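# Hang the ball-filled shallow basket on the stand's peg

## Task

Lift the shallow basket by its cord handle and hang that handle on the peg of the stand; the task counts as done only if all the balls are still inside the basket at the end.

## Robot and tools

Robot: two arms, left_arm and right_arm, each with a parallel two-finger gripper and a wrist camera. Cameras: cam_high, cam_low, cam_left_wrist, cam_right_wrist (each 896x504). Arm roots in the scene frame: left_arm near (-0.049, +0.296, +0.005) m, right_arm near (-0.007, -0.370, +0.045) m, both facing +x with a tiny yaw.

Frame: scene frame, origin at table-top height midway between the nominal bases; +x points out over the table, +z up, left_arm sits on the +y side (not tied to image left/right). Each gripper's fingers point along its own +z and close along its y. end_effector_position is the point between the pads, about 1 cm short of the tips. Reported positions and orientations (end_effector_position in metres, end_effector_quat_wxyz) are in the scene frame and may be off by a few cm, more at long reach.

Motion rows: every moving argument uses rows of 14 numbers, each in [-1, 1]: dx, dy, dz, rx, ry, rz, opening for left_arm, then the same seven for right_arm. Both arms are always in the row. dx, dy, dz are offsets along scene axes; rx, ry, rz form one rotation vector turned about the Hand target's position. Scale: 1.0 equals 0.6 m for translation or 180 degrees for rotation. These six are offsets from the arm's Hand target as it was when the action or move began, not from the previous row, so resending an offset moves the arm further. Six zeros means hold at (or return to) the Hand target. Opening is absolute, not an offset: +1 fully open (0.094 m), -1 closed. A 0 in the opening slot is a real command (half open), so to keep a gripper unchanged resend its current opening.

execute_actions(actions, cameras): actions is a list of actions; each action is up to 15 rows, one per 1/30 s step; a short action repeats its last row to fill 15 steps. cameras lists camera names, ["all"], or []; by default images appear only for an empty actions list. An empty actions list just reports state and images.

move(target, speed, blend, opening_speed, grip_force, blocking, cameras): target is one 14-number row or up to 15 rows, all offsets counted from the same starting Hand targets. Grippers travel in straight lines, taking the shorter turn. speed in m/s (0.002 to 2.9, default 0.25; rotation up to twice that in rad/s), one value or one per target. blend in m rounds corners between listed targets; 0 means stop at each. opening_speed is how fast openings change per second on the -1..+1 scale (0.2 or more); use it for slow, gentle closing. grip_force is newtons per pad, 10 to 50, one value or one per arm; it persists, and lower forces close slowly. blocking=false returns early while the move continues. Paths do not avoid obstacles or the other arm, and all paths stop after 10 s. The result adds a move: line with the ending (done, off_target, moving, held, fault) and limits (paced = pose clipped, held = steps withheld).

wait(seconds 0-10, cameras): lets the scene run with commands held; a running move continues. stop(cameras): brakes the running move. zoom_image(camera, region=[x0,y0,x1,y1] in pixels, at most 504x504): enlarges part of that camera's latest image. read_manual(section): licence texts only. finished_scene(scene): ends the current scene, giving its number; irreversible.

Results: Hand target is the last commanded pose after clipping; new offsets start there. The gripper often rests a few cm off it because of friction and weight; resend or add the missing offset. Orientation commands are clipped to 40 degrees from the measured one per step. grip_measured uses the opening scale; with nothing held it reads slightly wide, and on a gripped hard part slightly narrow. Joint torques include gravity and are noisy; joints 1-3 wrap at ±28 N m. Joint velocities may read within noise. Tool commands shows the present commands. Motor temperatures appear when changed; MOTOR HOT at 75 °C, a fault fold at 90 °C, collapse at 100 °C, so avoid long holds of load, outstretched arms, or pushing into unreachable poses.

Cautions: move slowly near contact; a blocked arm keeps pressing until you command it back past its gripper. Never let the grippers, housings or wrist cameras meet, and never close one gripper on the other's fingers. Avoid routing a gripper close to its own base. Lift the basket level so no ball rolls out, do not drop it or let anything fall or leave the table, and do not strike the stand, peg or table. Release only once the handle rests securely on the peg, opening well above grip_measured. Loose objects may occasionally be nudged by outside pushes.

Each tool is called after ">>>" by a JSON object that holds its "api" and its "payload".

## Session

>>> {"api": "execute_actions", "payload": {"actions": []}}

>>> {"api": "zoom_image", "payload": {"camera": "cam_high", "region": [340, 50, 640, 330]}}

>>> {"api": "zoom_image", "payload": {"camera": "cam_low", "region": [450, 120, 690, 330]}}

Scene clock: 0.00 s.
left_arm: end_effector_position=(+0.3340, +0.2231, +0.1489) grip_measured=+1.000 end_effector_quat_wxyz=(+0.699, -0.011, +0.712, +0.060) | right_arm: end_effector_position=(+0.3393, -0.3940, +0.1318) grip_measured=+1.000 end_effector_quat_wxyz=(+0.618, +0.047, +0.784, -0.031)
Joint positions: left_arm=[-0.404 1.701 0.292 1.391 -0.526 0.061 0.094] | right_arm=[-0.021 1.56 0.1 1.222 0.076 0.029 0.094]
Joint velocities: within noise
Joint torques (N m): no reading
Motor temperatures (°C): left_arm=[28 24 31 28 25 24 23] | right_arm=[26 22 33 26 24 23 24]
Heat: left arm: 31 °C; right arm: 33 °C.
Hand target: left_arm +0.3354, +0.2226, +0.1569; +0.708, -0.016, +0.704, +0.056 | right_arm +0.3410, -0.3941, +0.1353; +0.622, +0.048, +0.781, -0.031
Tool commands: left_gripper/opening=+1.0 right_gripper/opening=+1.0

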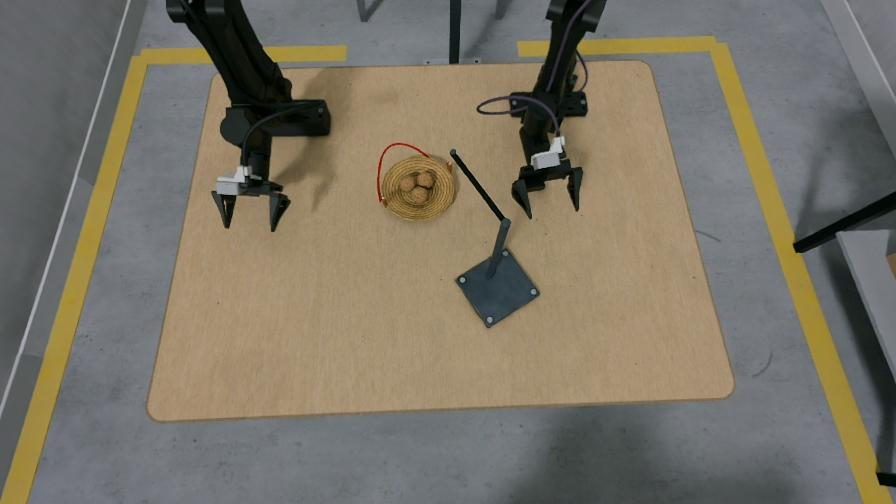

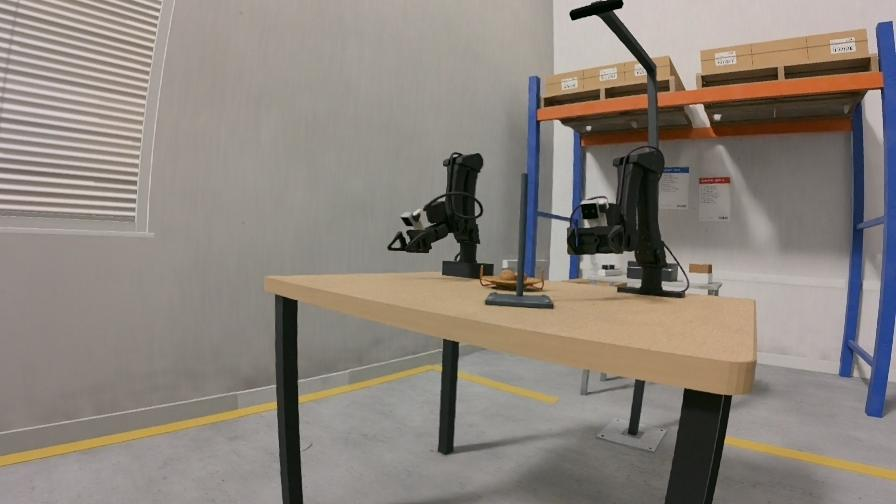

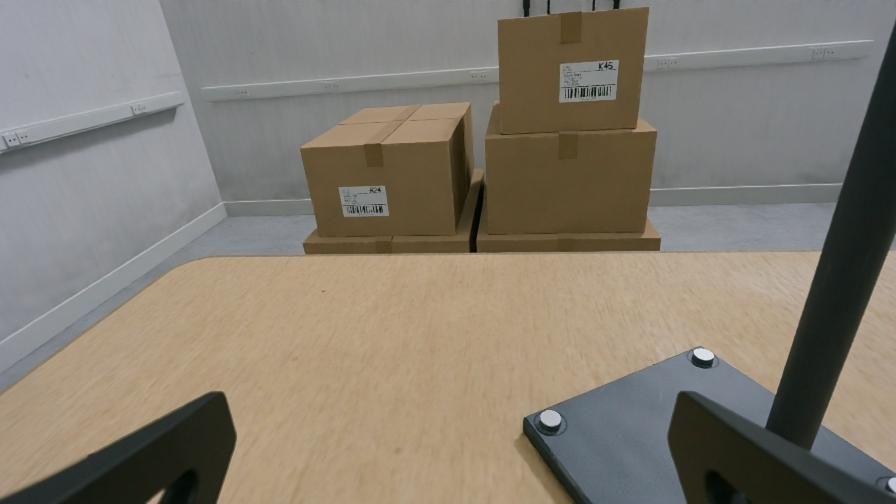

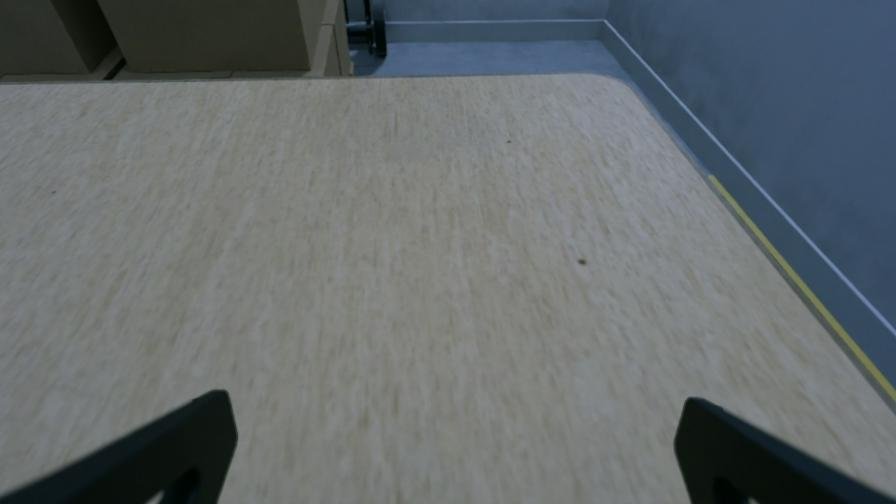

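Scaled by 1.680 from the camera's 896x504 image, which has a finer 1280x720 frame.

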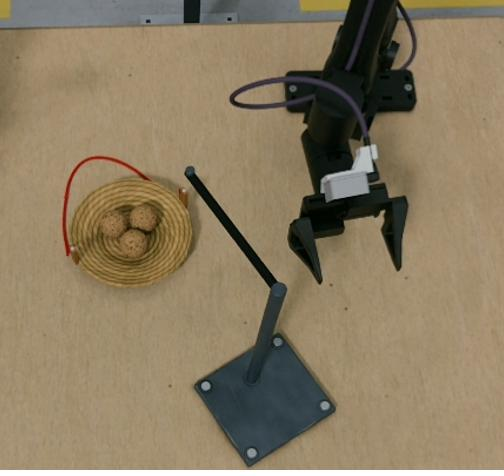

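Scaled by 2.100 from the camera's 896x504 image, which has a finer 1280x720 frame.

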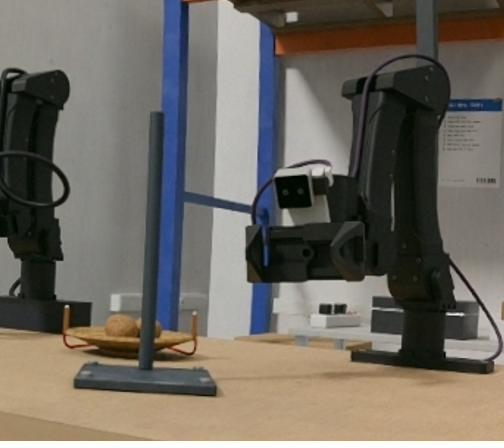

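>>> {"api": "move", "payload": {"target": [[-0.31,0.05,0.085,0.05,0.09,-0.05,0,0,0,0,0,0,0,1],[-0.408,-0.338,0.238,0.234,0.47,-0.278,0,0,0,0,0,0,0,1]], "blend": [0.04,0], "cameras": ["cam_high","cam_left_wrist"]}}

Scene clock: 19.30 s.
left_arm: end_effector_position=(+0.0876, +0.0218, +0.2920) grip_measured=+0.001 end_effector_quat_wxyz=(+0.149, +0.507, +0.844, -0.091) | right_arm: end_effector_position=(+0.3393, -0.3940, +0.1318) grip_measured=+1.000 end_effector_quat_wxyz=(+0.618, +0.047, +0.784, -0.031)
Joint positions: left_arm=[-1.095 1.535 1.885 -1.568 -0.009 -0.032 0.047] | right_arm=[-0.021 1.56 0.1 1.222 0.076 0.029 0.094]
Joint torques (N m): left_arm=[0.9 -4.85 8.87 0.77 0.05 0.04] | right_arm=[-0.01 -3.69 3.06 1.67 0.02 -0.02]
Heat: left arm: 32 °C; right arm: 33 °C.
Hand target: left_arm +0.0907, +0.0198, +0.2997; +0.000, +0.515, +0.857, +0.000 | right_arm +0.3410, -0.3941, +0.1353; +0.622, +0.048, +0.781, -0.031
Off the commanded pose: left_arm 0.008 m, 20 deg | right_arm 0.004 m, 1 deg.
joint sent to its limit (left arm) — joint 4 (wrist pitch), lower limit. The joint targets are off in orientation, not in position.
move: off_target (left_arm)
Images, in order (width x height): cam_high 896x504, cam_left_wrist 896x504.

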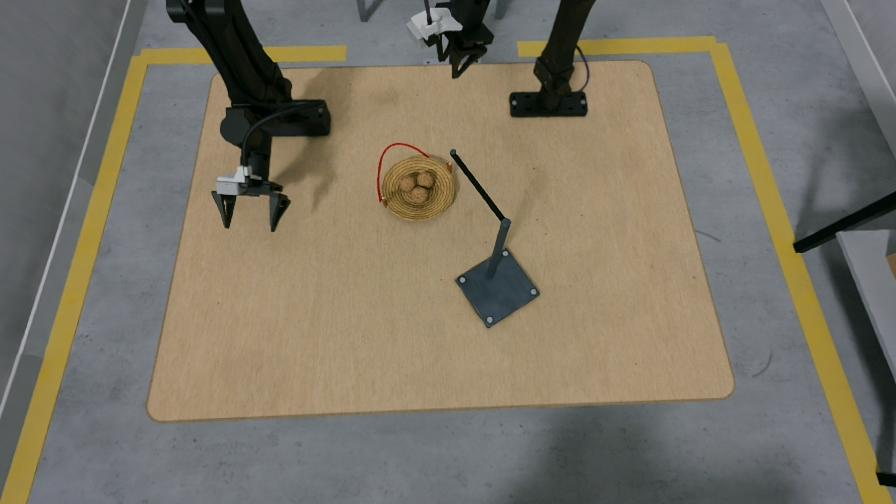

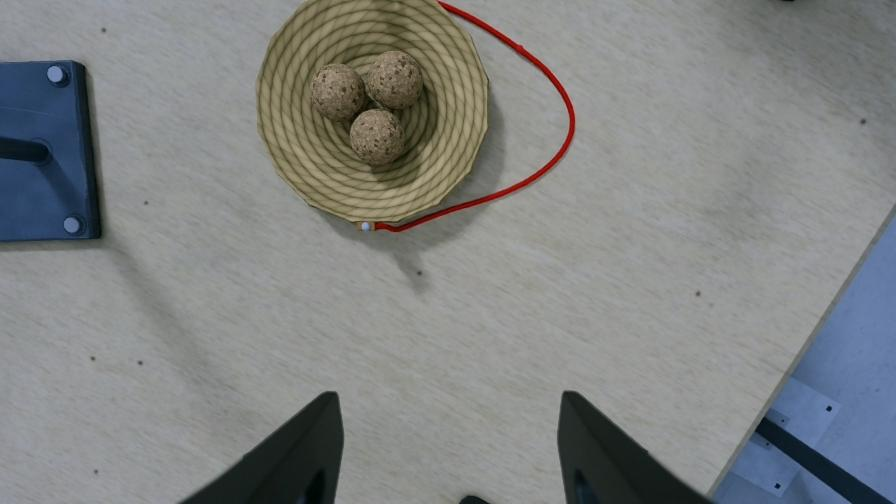

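>>> {"api": "move", "payload": {"target": [-0.071,-0.24,-0.408,0,0,-0.044,-0.1,0,0,0,0,0,0,1], "cameras": ["cam_left_wrist"]}}

Scene clock: 36.33 s.
left_arm: end_effector_position=(+0.0481, -0.1135, +0.0484) grip_measured=-0.098 end_effector_quat_wxyz=(-0.012, +0.575, +0.818, +0.014) | right_arm: end_effector_position=(+0.3393, -0.3941, +0.1318) grip_measured=+1.000 end_effector_quat_wxyz=(+0.618, +0.048, +0.784, -0.031)
Joint positions: left_arm=[-1.321 2.224 1.848 -1.231 -0.005 -0.118 0.042] | right_arm=[-0.021 1.56 0.1 1.222 0.076 0.029 0.094]
Joint torques (N m): left_arm=[-0.47 -11.43 9.24 0.19 0.01 -0.1] | right_arm=[-0.05 -3.66 3.08 1.68 0.02 -0.04]
Heat: left arm: 33 °C; right arm: 33 °C.
Hand target: left_arm +0.0481, -0.1242, +0.0549; +0.000, +0.572, +0.820, +0.000 | right_arm +0.3410, -0.3941, +0.1353; +0.622, +0.048, +0.781, -0.031
Off the commanded pose: left_arm 0.013 m, 2 deg | right_arm 0.004 m, 1 deg.
move: off_target (left_arm)
Images, in order (width x height): cam_left_wrist 896x504.

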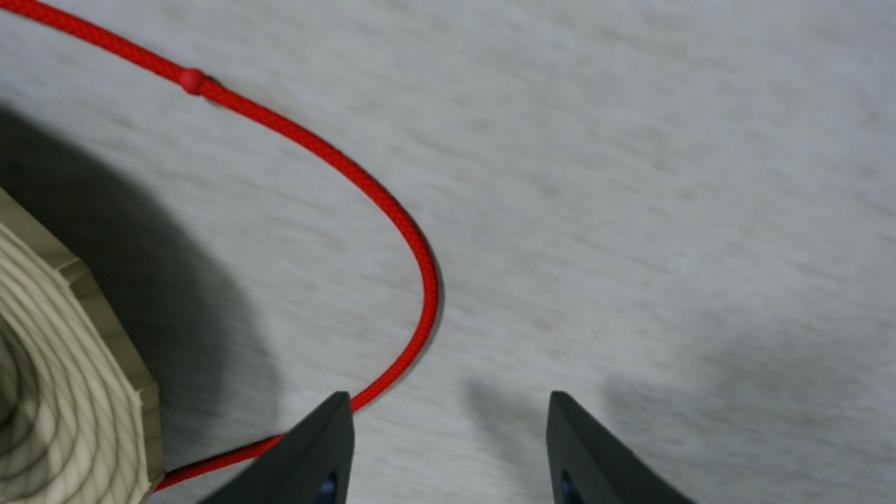

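>>> {"api": "move", "payload": {"target": [0.008,0.014,-0.06,0,0,0,-0.1,0,0,0,0,0,0,1], "speed": 0.08, "cameras": ["cam_left_wrist"]}}

Scene clock: 47.43 s.
left_arm: end_effector_position=(+0.0480, -0.1132, +0.0206) grip_measured=-0.098 end_effector_quat_wxyz=(-0.004, +0.575, +0.818, +0.007) | right_arm: end_effector_position=(+0.3393, -0.3941, +0.1318) grip_measured=+1.000 end_effector_quat_wxyz=(+0.618, +0.048, +0.784, -0.031)
Joint positions: left_arm=[-1.321 2.224 1.736 -1.099 -0.005 -0.118 0.042] | right_arm=[-0.021 1.56 0.1 1.222 0.076 0.029 0.094]
Joint torques (N m): left_arm=[0.99 -11.36 5.83 0.38 0.01 0.05] | right_arm=[-0.03 -3.63 3.08 1.68 0.02 -0.04]
Heat: left arm: 34 °C; right arm: 33 °C.
Hand target: left_arm +0.0529, -0.1158, +0.0189; +0.000, +0.573, +0.820, +0.000 | right_arm +0.3410, -0.3941, +0.1353; +0.622, +0.048, +0.781, -0.031
Off the commanded pose: left_arm 0.006 m, 1 deg | right_arm 0.004 m, 1 deg.
move: done
Images, in order (width x height): cam_left_wrist 896x504.

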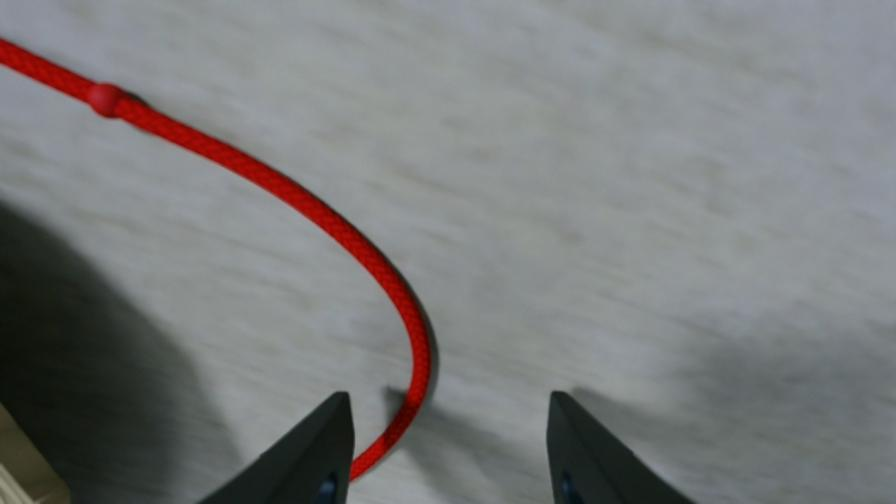

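>>> {"api": "move", "payload": {"target": [[0.008,0.004,-0.0215,0,0,0,-0.1,0,0,0,0,0,0,1],[0.008,0.004,-0.0215,0,0,0,-1,0,0,0,0,0,0,1]], "speed": 0.04, "opening_speed": 0.6, "cameras": ["cam_left_wrist"]}}

Scene clock: 52.80 s.
left_arm: end_effector_position=(+0.0544, -0.1123, +0.0119) grip_measured=-0.964 end_effector_quat_wxyz=(+0.000, +0.573, +0.819, +0.003) | right_arm: end_effector_position=(+0.3393, -0.3941, +0.1318) grip_measured=+1.000 end_effector_quat_wxyz=(+0.618, +0.048, +0.784, -0.031)
Joint positions: left_arm=[-1.306 2.224 1.7 -1.051 -0.005 -0.105 0.002] | right_arm=[-0.021 1.56 0.1 1.222 0.077 0.029 0.094]
Joint torques (N m): left_arm=[0.73 -10.58 5.64 0.38 0.02 0.05] | right_arm=[-0.03 -3.66 3.08 1.68 0.02 -0.03]
Heat: left arm: 34 °C; right arm: 33 °C.
Hand target: left_arm +0.0577, -0.1134, +0.0060; +0.000, +0.573, +0.820, +0.000 | right_arm +0.3410, -0.3941, +0.1353; +0.622, +0.048, +0.781, -0.031
Off the commanded pose: left_arm 0.007 m, 0 deg | right_arm 0.004 m, 1 deg.
move: done
Images, in order (width x height): cam_left_wrist 896x504.

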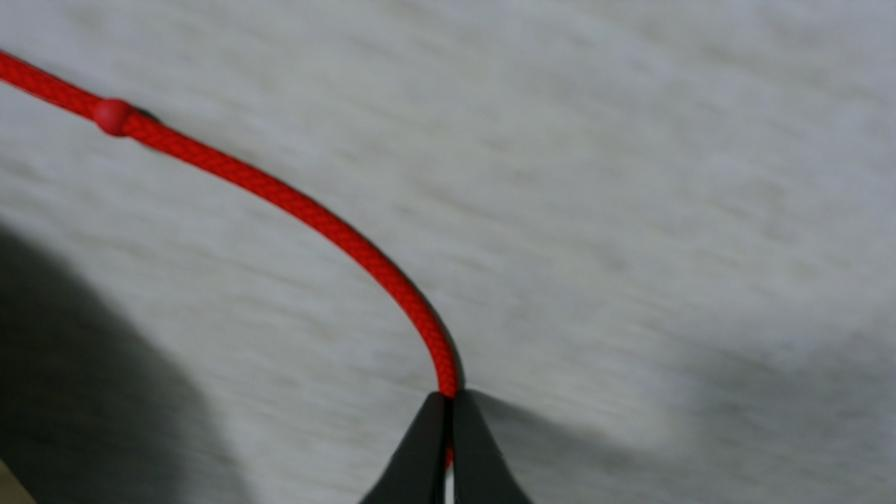

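>>> {"api": "move", "payload": {"target": [[0.042,0.022,0.158,0,0,0,-1,0,0,0,0,0,0,1],[0.225,0.083,0.333,-0.2437,-0.138,0.099,-1,0,0,0,0,0,0,1],[0.23,0.08,0.483,-0.2437,-0.138,0.099,-1,0,0,0,0,0,0,1]], "speed": [0.1,0.1,0.06], "blend": [0.03,0.01,0], "cameras": ["all"]}}

>>> {"api": "zoom_image", "payload": {"camera": "cam_low", "region": [450, 90, 650, 320]}}

Scene clock: 68.87 s.
left_arm: end_effector_position=(+0.1881, -0.0626, +0.2797) grip_measured=-0.970 end_effector_quat_wxyz=(+0.365, +0.400, +0.822, -0.176) | right_arm: end_effector_position=(+0.3393, -0.3942, +0.1318) grip_measured=+1.000 end_effector_quat_wxyz=(+0.618, +0.048, +0.784, -0.031)
Joint positions: left_arm=[-1.006 1.498 1.506 -0.748 -0.093 -0.081 0.001] | right_arm=[-0.021 1.56 0.1 1.222 0.077 0.029 0.094]
Joint torques (N m): left_arm=[0.68 -5.97 11.25 1.51 -0.13 -0.07] | right_arm=[0.01 -3.63 3.11 1.66 0 -0.03]
Heat: left arm: 33 °C; right arm: 33 °C.
Hand target: left_arm +0.1957, -0.0654, +0.2957; +0.382, +0.388, +0.818, -0.183 | right_arm +0.3410, -0.3941, +0.1353; +0.622, +0.048, +0.781, -0.031
Off the commanded pose: left_arm 0.018 m, 3 deg | right_arm 0.004 m, 1 deg.
move: off_target (left_arm)

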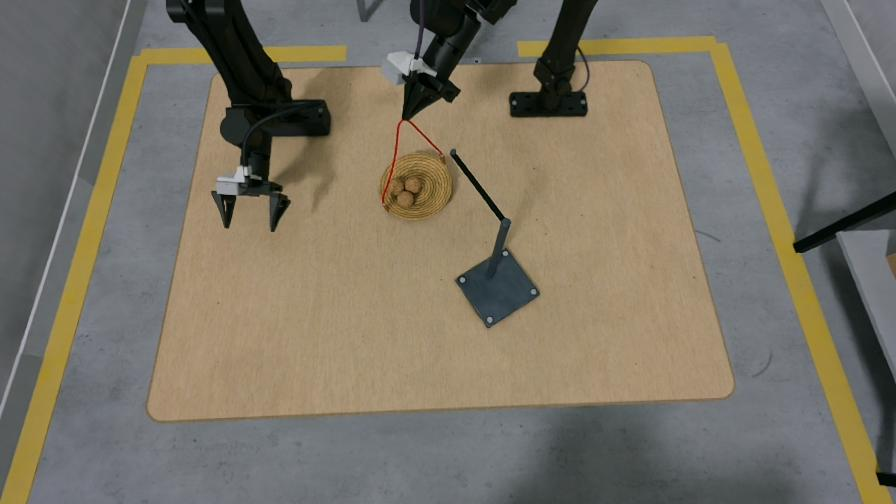

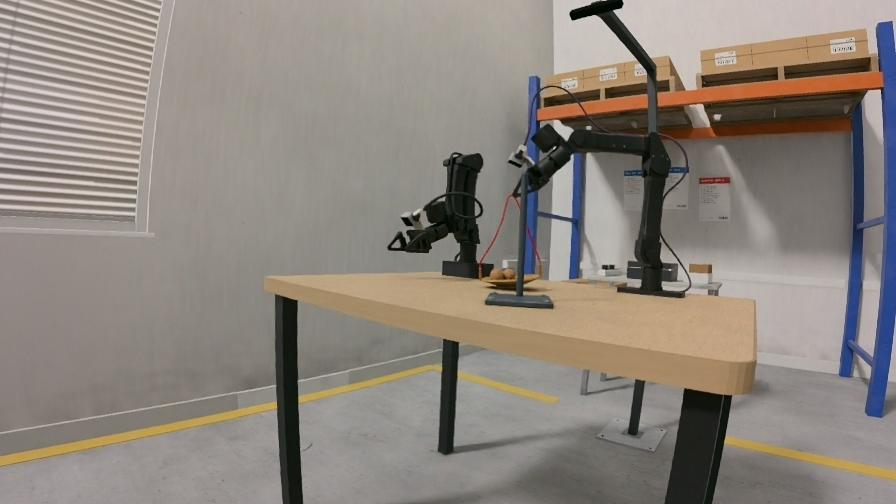

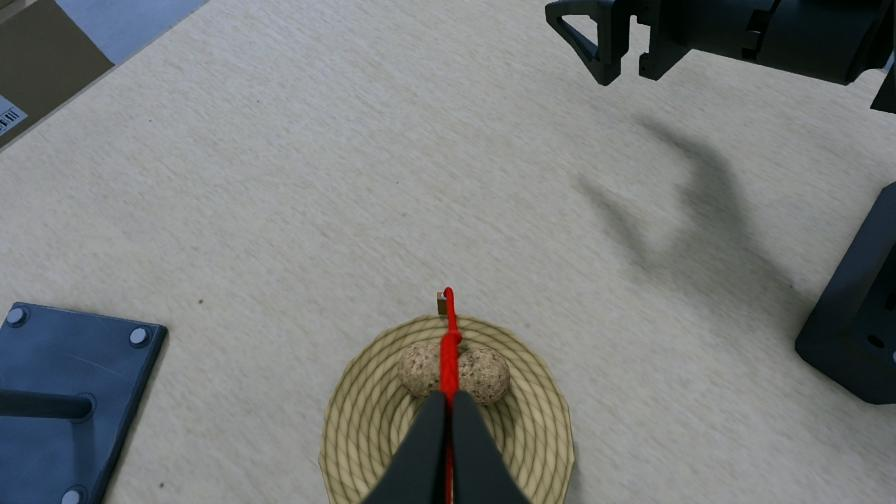

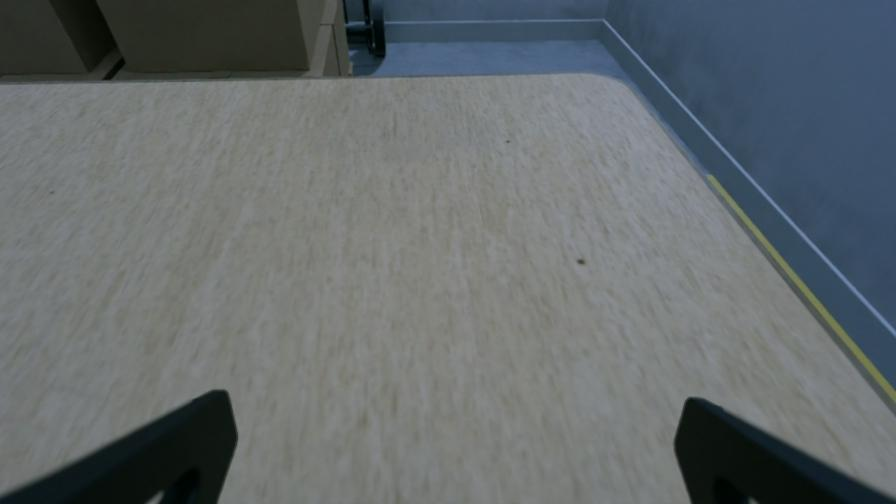

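Scaled by 2.191 from the camera's 896x504 image, which has a finer 1280x720 frame.

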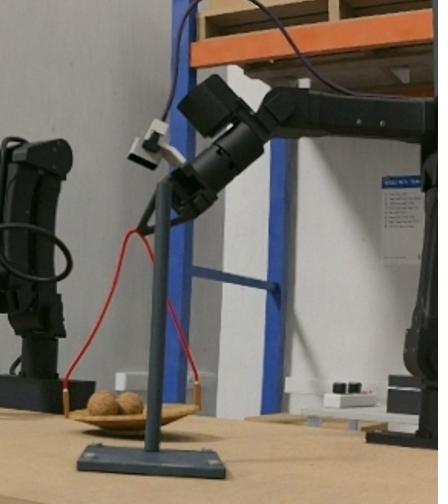

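>>> {"api": "move", "payload": {"target": [0,0,0.03,0,0,0,-1,0,0,0,0,0,0,1], "speed": 0.03, "cameras": ["cam_high","cam_low"]}}

>>> {"api": "zoom_image", "payload": {"camera": "cam_low", "region": [450, 90, 650, 320]}}

>>> {"api": "zoom_image", "payload": {"camera": "cam_high", "region": [340, 50, 560, 300]}}

Scene clock: 74.70 s.
left_arm: end_effector_position=(+0.1864, -0.0597, +0.2919) grip_measured=-0.970 end_effector_quat_wxyz=(+0.355, +0.403, +0.827, -0.169) | right_arm: end_effector_position=(+0.3393, -0.3942, +0.1318) grip_measured=+1.000 end_effector_quat_wxyz=(+0.618, +0.048, +0.784, -0.031)
Joint positions: left_arm=[-1.006 1.521 1.596 -0.842 -0.093 -0.081 0.001] | right_arm=[-0.021 1.56 0.1 1.222 0.077 0.029 0.094]
Joint torques (N m): left_arm=[0.72 -6.22 11.51 1.72 -0.12 -0.07] | right_arm=[-0.01 -3.63 3.1 1.66 0.01 -0.04]
Heat: left arm: 35 °C; right arm: 33 °C.
Hand target: left_arm +0.1957, -0.0654, +0.3138; +0.382, +0.388, +0.818, -0.183 | right_arm +0.3410, -0.3941, +0.1353; +0.622, +0.048, +0.781, -0.031
Off the commanded pose: left_arm 0.024 m, 4 deg | right_arm 0.004 m, 1 deg.
move: off_target (left_arm)
Images, in order (width x height): cam_high 896x504, cam_low 896x504.

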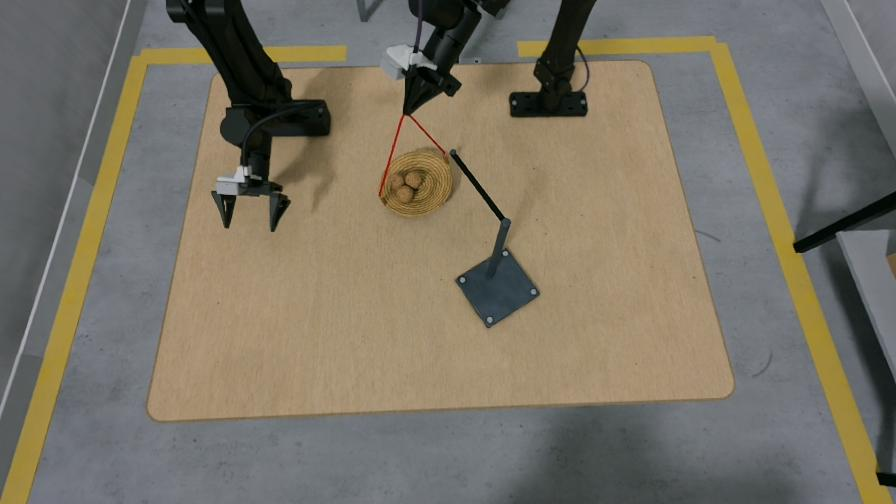

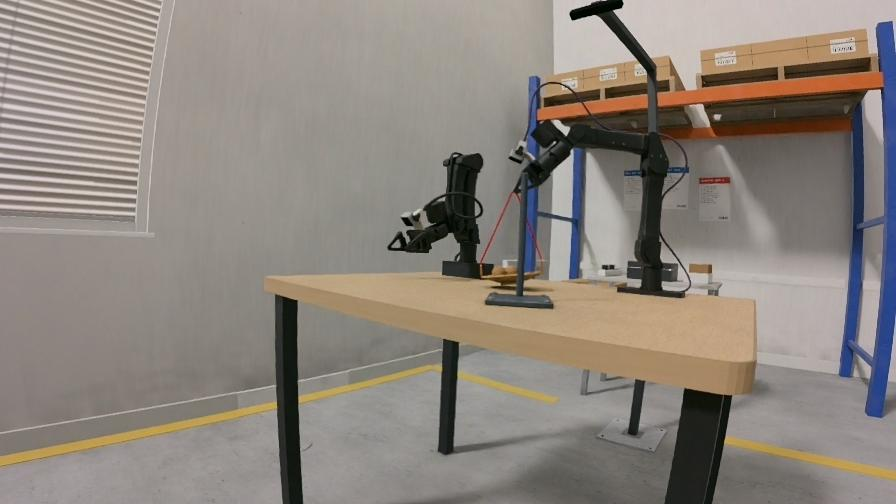

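Scaled by 2.191 from the camera's 896x504 image, which has a finer 1280x720 frame.

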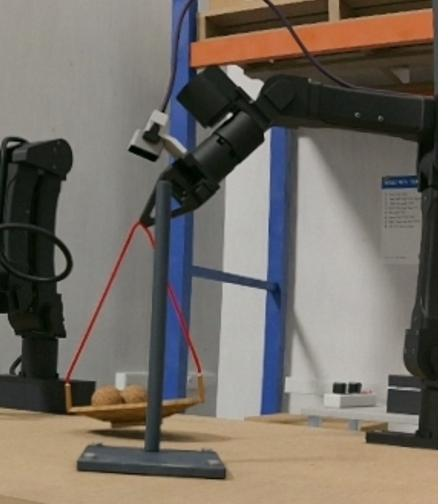

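Scaled by 2.016 from the camera's 896x504 image, which has a finer 1280x720 frame.

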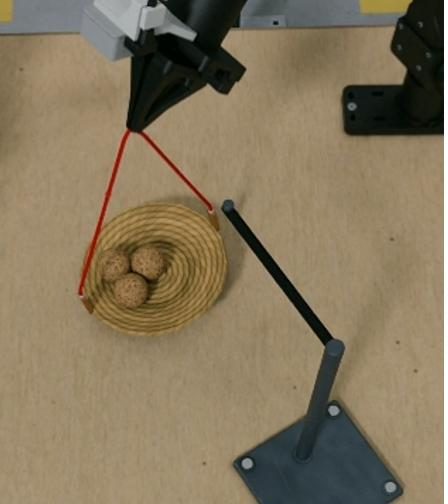

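>>> {"api": "move", "payload": {"target": [0,0,0.165,0,0,0,-1,0,0,0,0,0,0,1], "speed": 0.05, "cameras": ["all"]}}

>>> {"api": "zoom_image", "payload": {"camera": "cam_low", "region": [450, 90, 650, 320]}}

>>> {"api": "zoom_image", "payload": {"camera": "cam_high", "region": [340, 50, 560, 300]}}

Scene clock: 81.73 s.
left_arm: end_effector_position=(+0.1890, -0.0641, +0.3962) grip_measured=-0.970 end_effector_quat_wxyz=(+0.358, +0.402, +0.825, -0.171) | right_arm: end_effector_position=(+0.3393, -0.3942, +0.1318) grip_measured=+1.000 end_effector_quat_wxyz=(+0.618, +0.048, +0.784, -0.031)
Joint positions: left_arm=[-1.006 1.81 2.413 -1.362 -0.093 -0.081 0.001] | right_arm=[-0.021 1.56 0.1 1.222 0.077 0.029 0.094]
Joint torques (N m): left_arm=[0.69 -7.23 8.92 1.72 -0.13 -0.08] | right_arm=[-0.01 -3.64 3.07 1.66 0 -0.03]
Heat: left arm: 35 °C; right arm: 33 °C.
Hand target: left_arm +0.1957, -0.0654, +0.4128; +0.382, +0.388, +0.818, -0.183 | right_arm +0.3410, -0.3941, +0.1353; +0.622, +0.048, +0.781, -0.031
Off the commanded pose: left_arm 0.018 m, 4 deg | right_arm 0.004 m, 1 deg.
move: off_target (left_arm)

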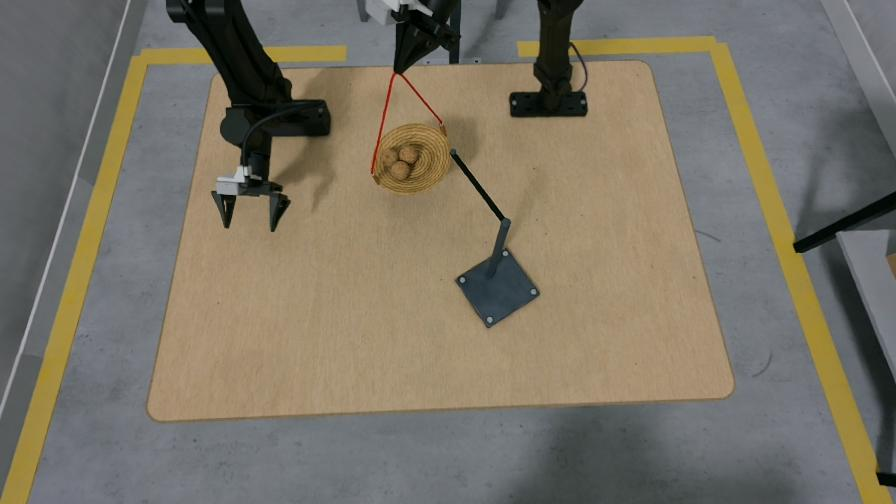

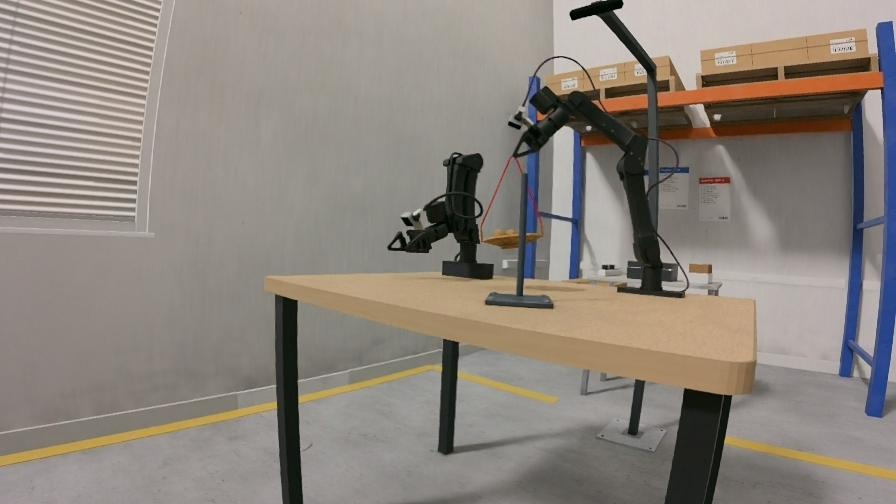

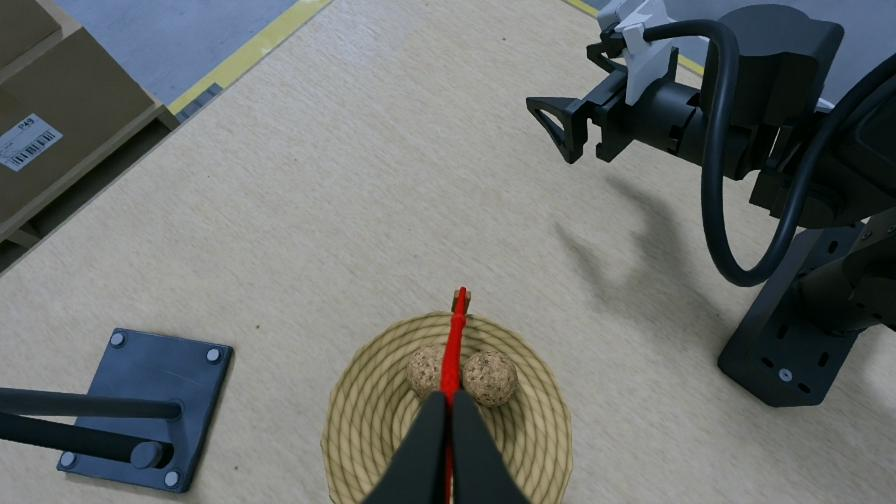

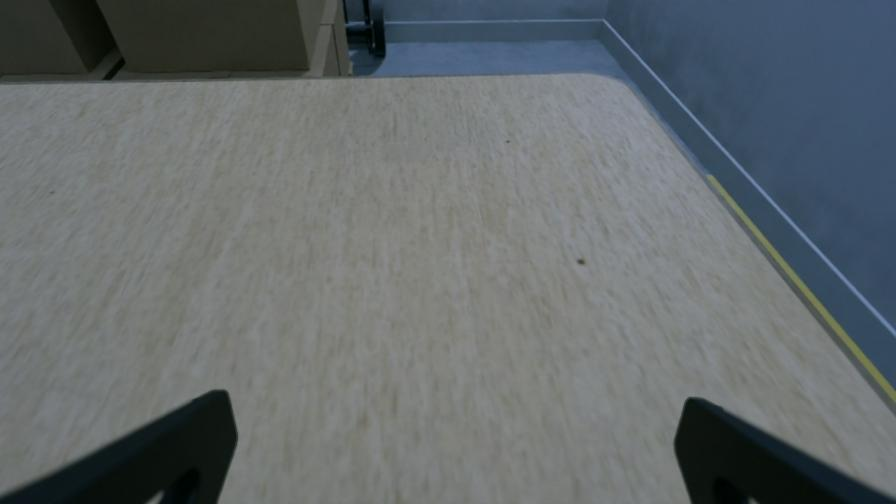

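Scaled by 2.191 from the camera's 896x504 image, which has a finer 1280x720 frame.

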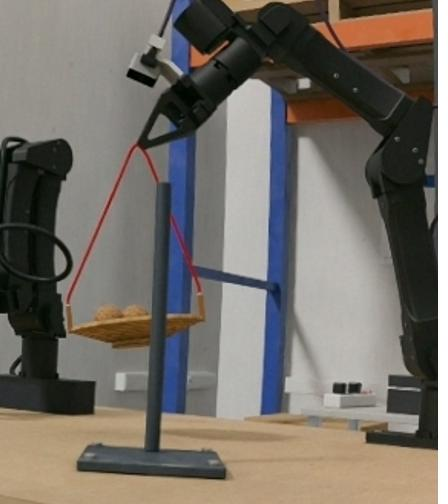

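Scaled by 2.016 from the camera's 896x504 image, which has a finer 1280x720 frame.

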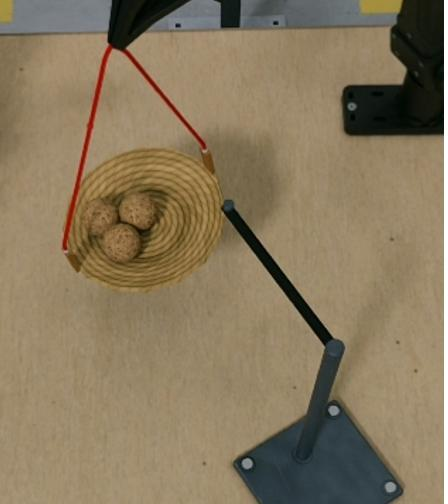

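>>> {"api": "move", "payload": {"target": [[0.043,0.073,-0.033,0,0,0,-1,0,0,0,0,0,0,1],[0.19,0.152,-0.033,0,0,0,-1,0,0,0,0,0,0,1]], "speed": 0.04, "blend": [0.01,0], "cameras": ["cam_high","cam_low","cam_left_wrist"]}}

>>> {"api": "zoom_image", "payload": {"camera": "cam_low", "region": [450, 90, 650, 320]}}

>>> {"api": "zoom_image", "payload": {"camera": "cam_high", "region": [340, 50, 560, 300]}}

Scene clock: 105.43 s.
left_arm: end_effector_position=(+0.3057, +0.0290, +0.3755) grip_measured=-0.970 end_effector_quat_wxyz=(+0.357, +0.385, +0.833, -0.174) | right_arm: end_effector_position=(+0.3393, -0.3942, +0.1318) grip_measured=+1.000 end_effector_quat_wxyz=(+0.618, +0.048, +0.784, -0.031)
Joint positions: left_arm=[-0.528 1.804 2.295 -1.276 0.244 0.216 0.001] | right_arm=[-0.021 1.56 0.1 1.222 0.077 0.029 0.094]
Joint torques (N m): left_arm=[0.49 -7.58 9.63 1.65 0.25 0.06] | right_arm=[-0.03 -3.58 3.07 1.66 0 -0.02]
Motor temperatures (°C): left_arm=[28 28 34 34 25 24 25] | right_arm=[26 22 33 29 24 23 24]
Heat: left arm: 34 °C; right arm: 33 °C.
Hand target: left_arm +0.3097, +0.0259, +0.3930; +0.382, +0.388, +0.818, -0.183 | right_arm +0.3410, -0.3941, +0.1353; +0.622, +0.048, +0.781, -0.031
Off the commanded pose: left_arm 0.018 m, 4 deg | right_arm 0.004 m, 1 deg.
move: off_target (left_arm)
Images, in order (width x height): cam_high 896x504, cam_low 896x504, cam_left_wrist 896x504.

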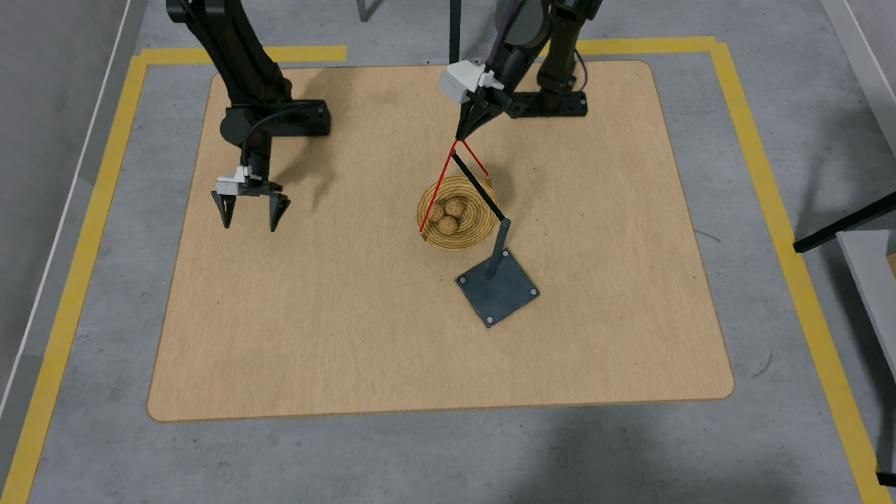

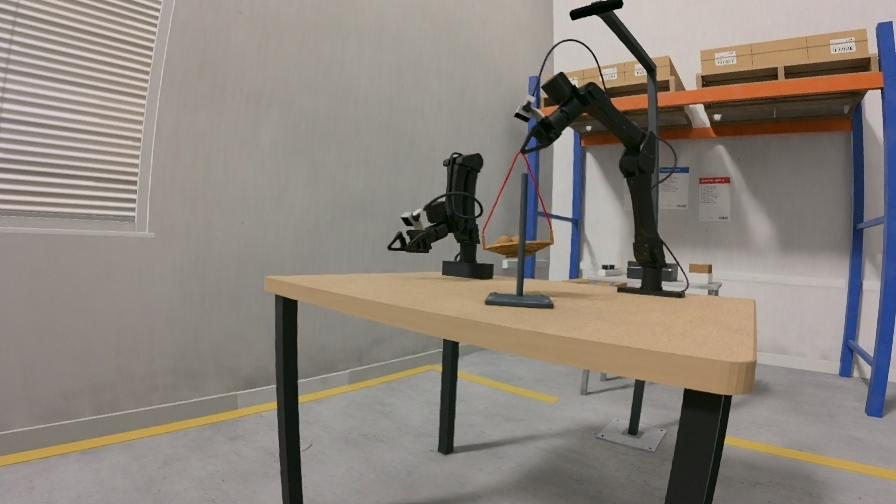

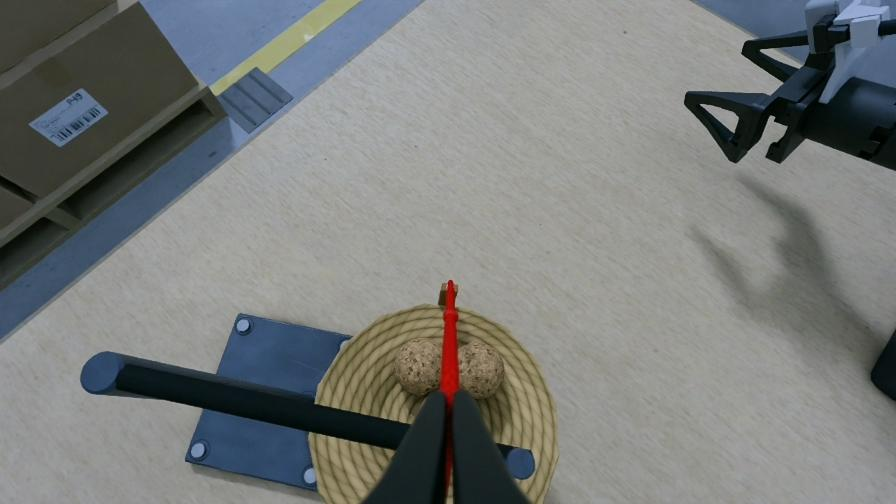

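Scaled by 2.191 from the camera's 896x504 image, which has a finer 1280x720 frame.

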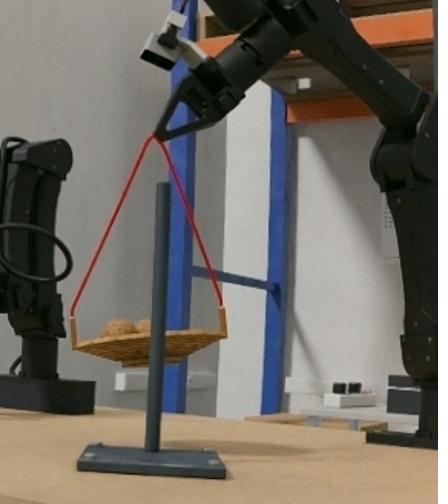

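Scaled by 2.016 from the camera's 896x504 image, which has a finer 1280x720 frame.

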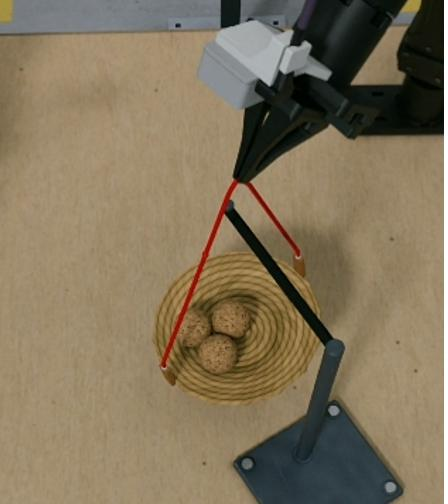

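>>> {"api": "move", "payload": {"target": [[0.013,0.009,0,0,0,0,-1,0,0,0,0,0,0,1],[0.013,0.005,-0.085,0,0,0,-1,0,0,0,0,0,0,1]], "speed": 0.03, "blend": [0.005,0], "cameras": ["cam_high","cam_low","cam_left_wrist"]}}

>>> {"api": "zoom_image", "payload": {"camera": "cam_low", "region": [450, 90, 650, 320]}}

>>> {"api": "zoom_image", "payload": {"camera": "cam_high", "region": [340, 50, 560, 300]}}

Scene clock: 114.27 s.
left_arm: end_effector_position=(+0.3176, +0.0313, +0.3137) grip_measured=-0.970 end_effector_quat_wxyz=(+0.338, +0.386, +0.841, -0.172) | right_arm: end_effector_position=(+0.3393, -0.3942, +0.1318) grip_measured=+1.000 end_effector_quat_wxyz=(+0.618, +0.048, +0.784, -0.031)
Joint positions: left_arm=[-0.503 1.714 1.923 -1.037 0.263 0.235 0.001] | right_arm=[-0.021 1.56 0.1 1.222 0.077 0.029 0.094]
Joint torques (N m): left_arm=[-0.01 -11.64 6.78 1.92 0.23 0.02] | right_arm=[-0.1 -3.64 3.1 1.68 0.02 -0.04]
Heat: left arm: 35 °C; right arm: 33 °C.
Hand target: left_arm +0.3175, +0.0288, +0.3421; +0.383, +0.388, +0.818, -0.183 | right_arm +0.3410, -0.3941, +0.1353; +0.622, +0.048, +0.781, -0.031
Off the commanded pose: left_arm 0.028 m, 6 deg | right_arm 0.004 m, 1 deg.
move: off_target (left_arm); blend cut to 0.0049 m at target 1
Images, in order (width x height): cam_high 896x504, cam_low 896x504, cam_left_wrist 896x504.

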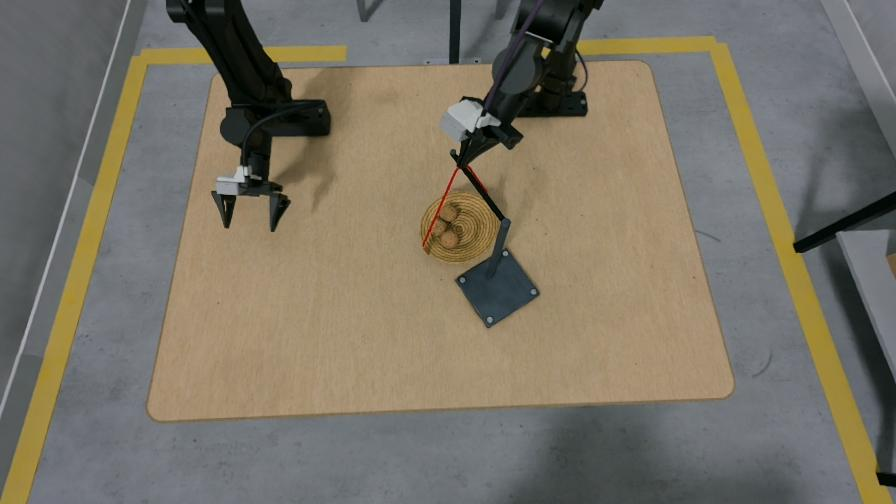

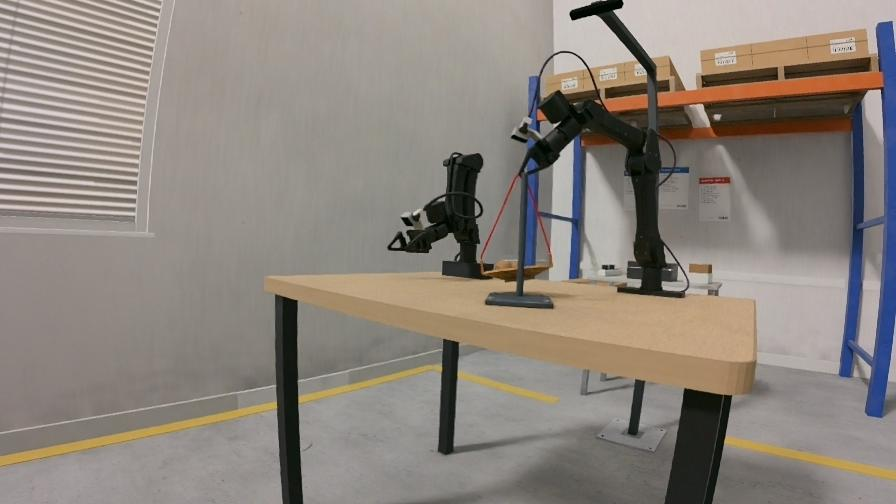

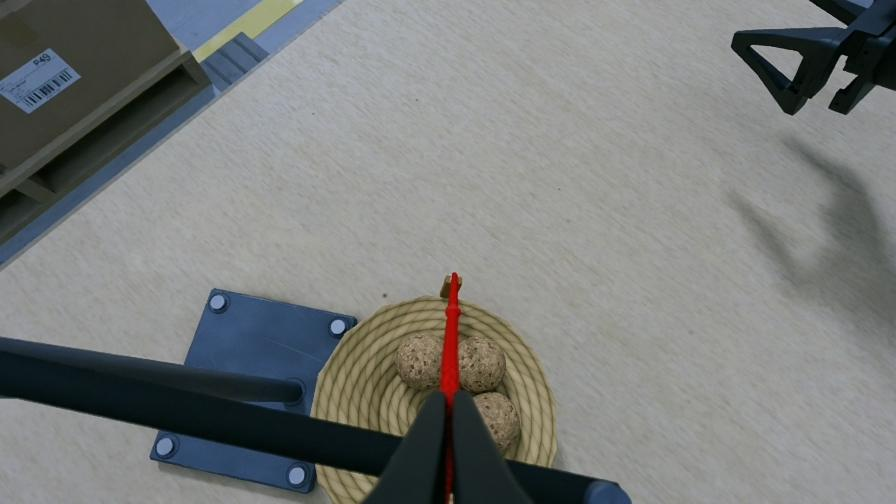

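Scaled by 2.191 from the camera's 896x504 image, which has a finer 1280x720 frame.

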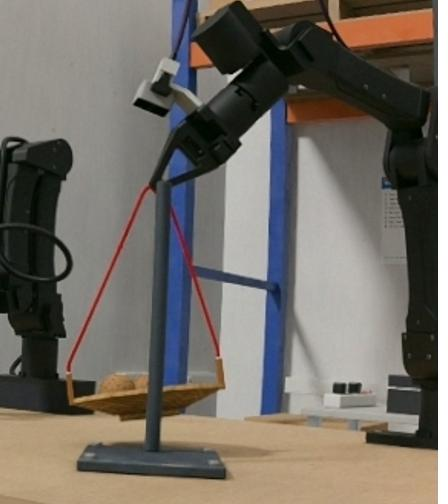

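Scaled by 2.016 from the camera's 896x504 image, which has a finer 1280x720 frame.

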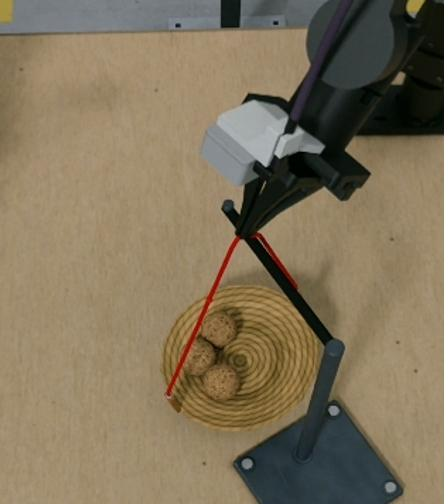

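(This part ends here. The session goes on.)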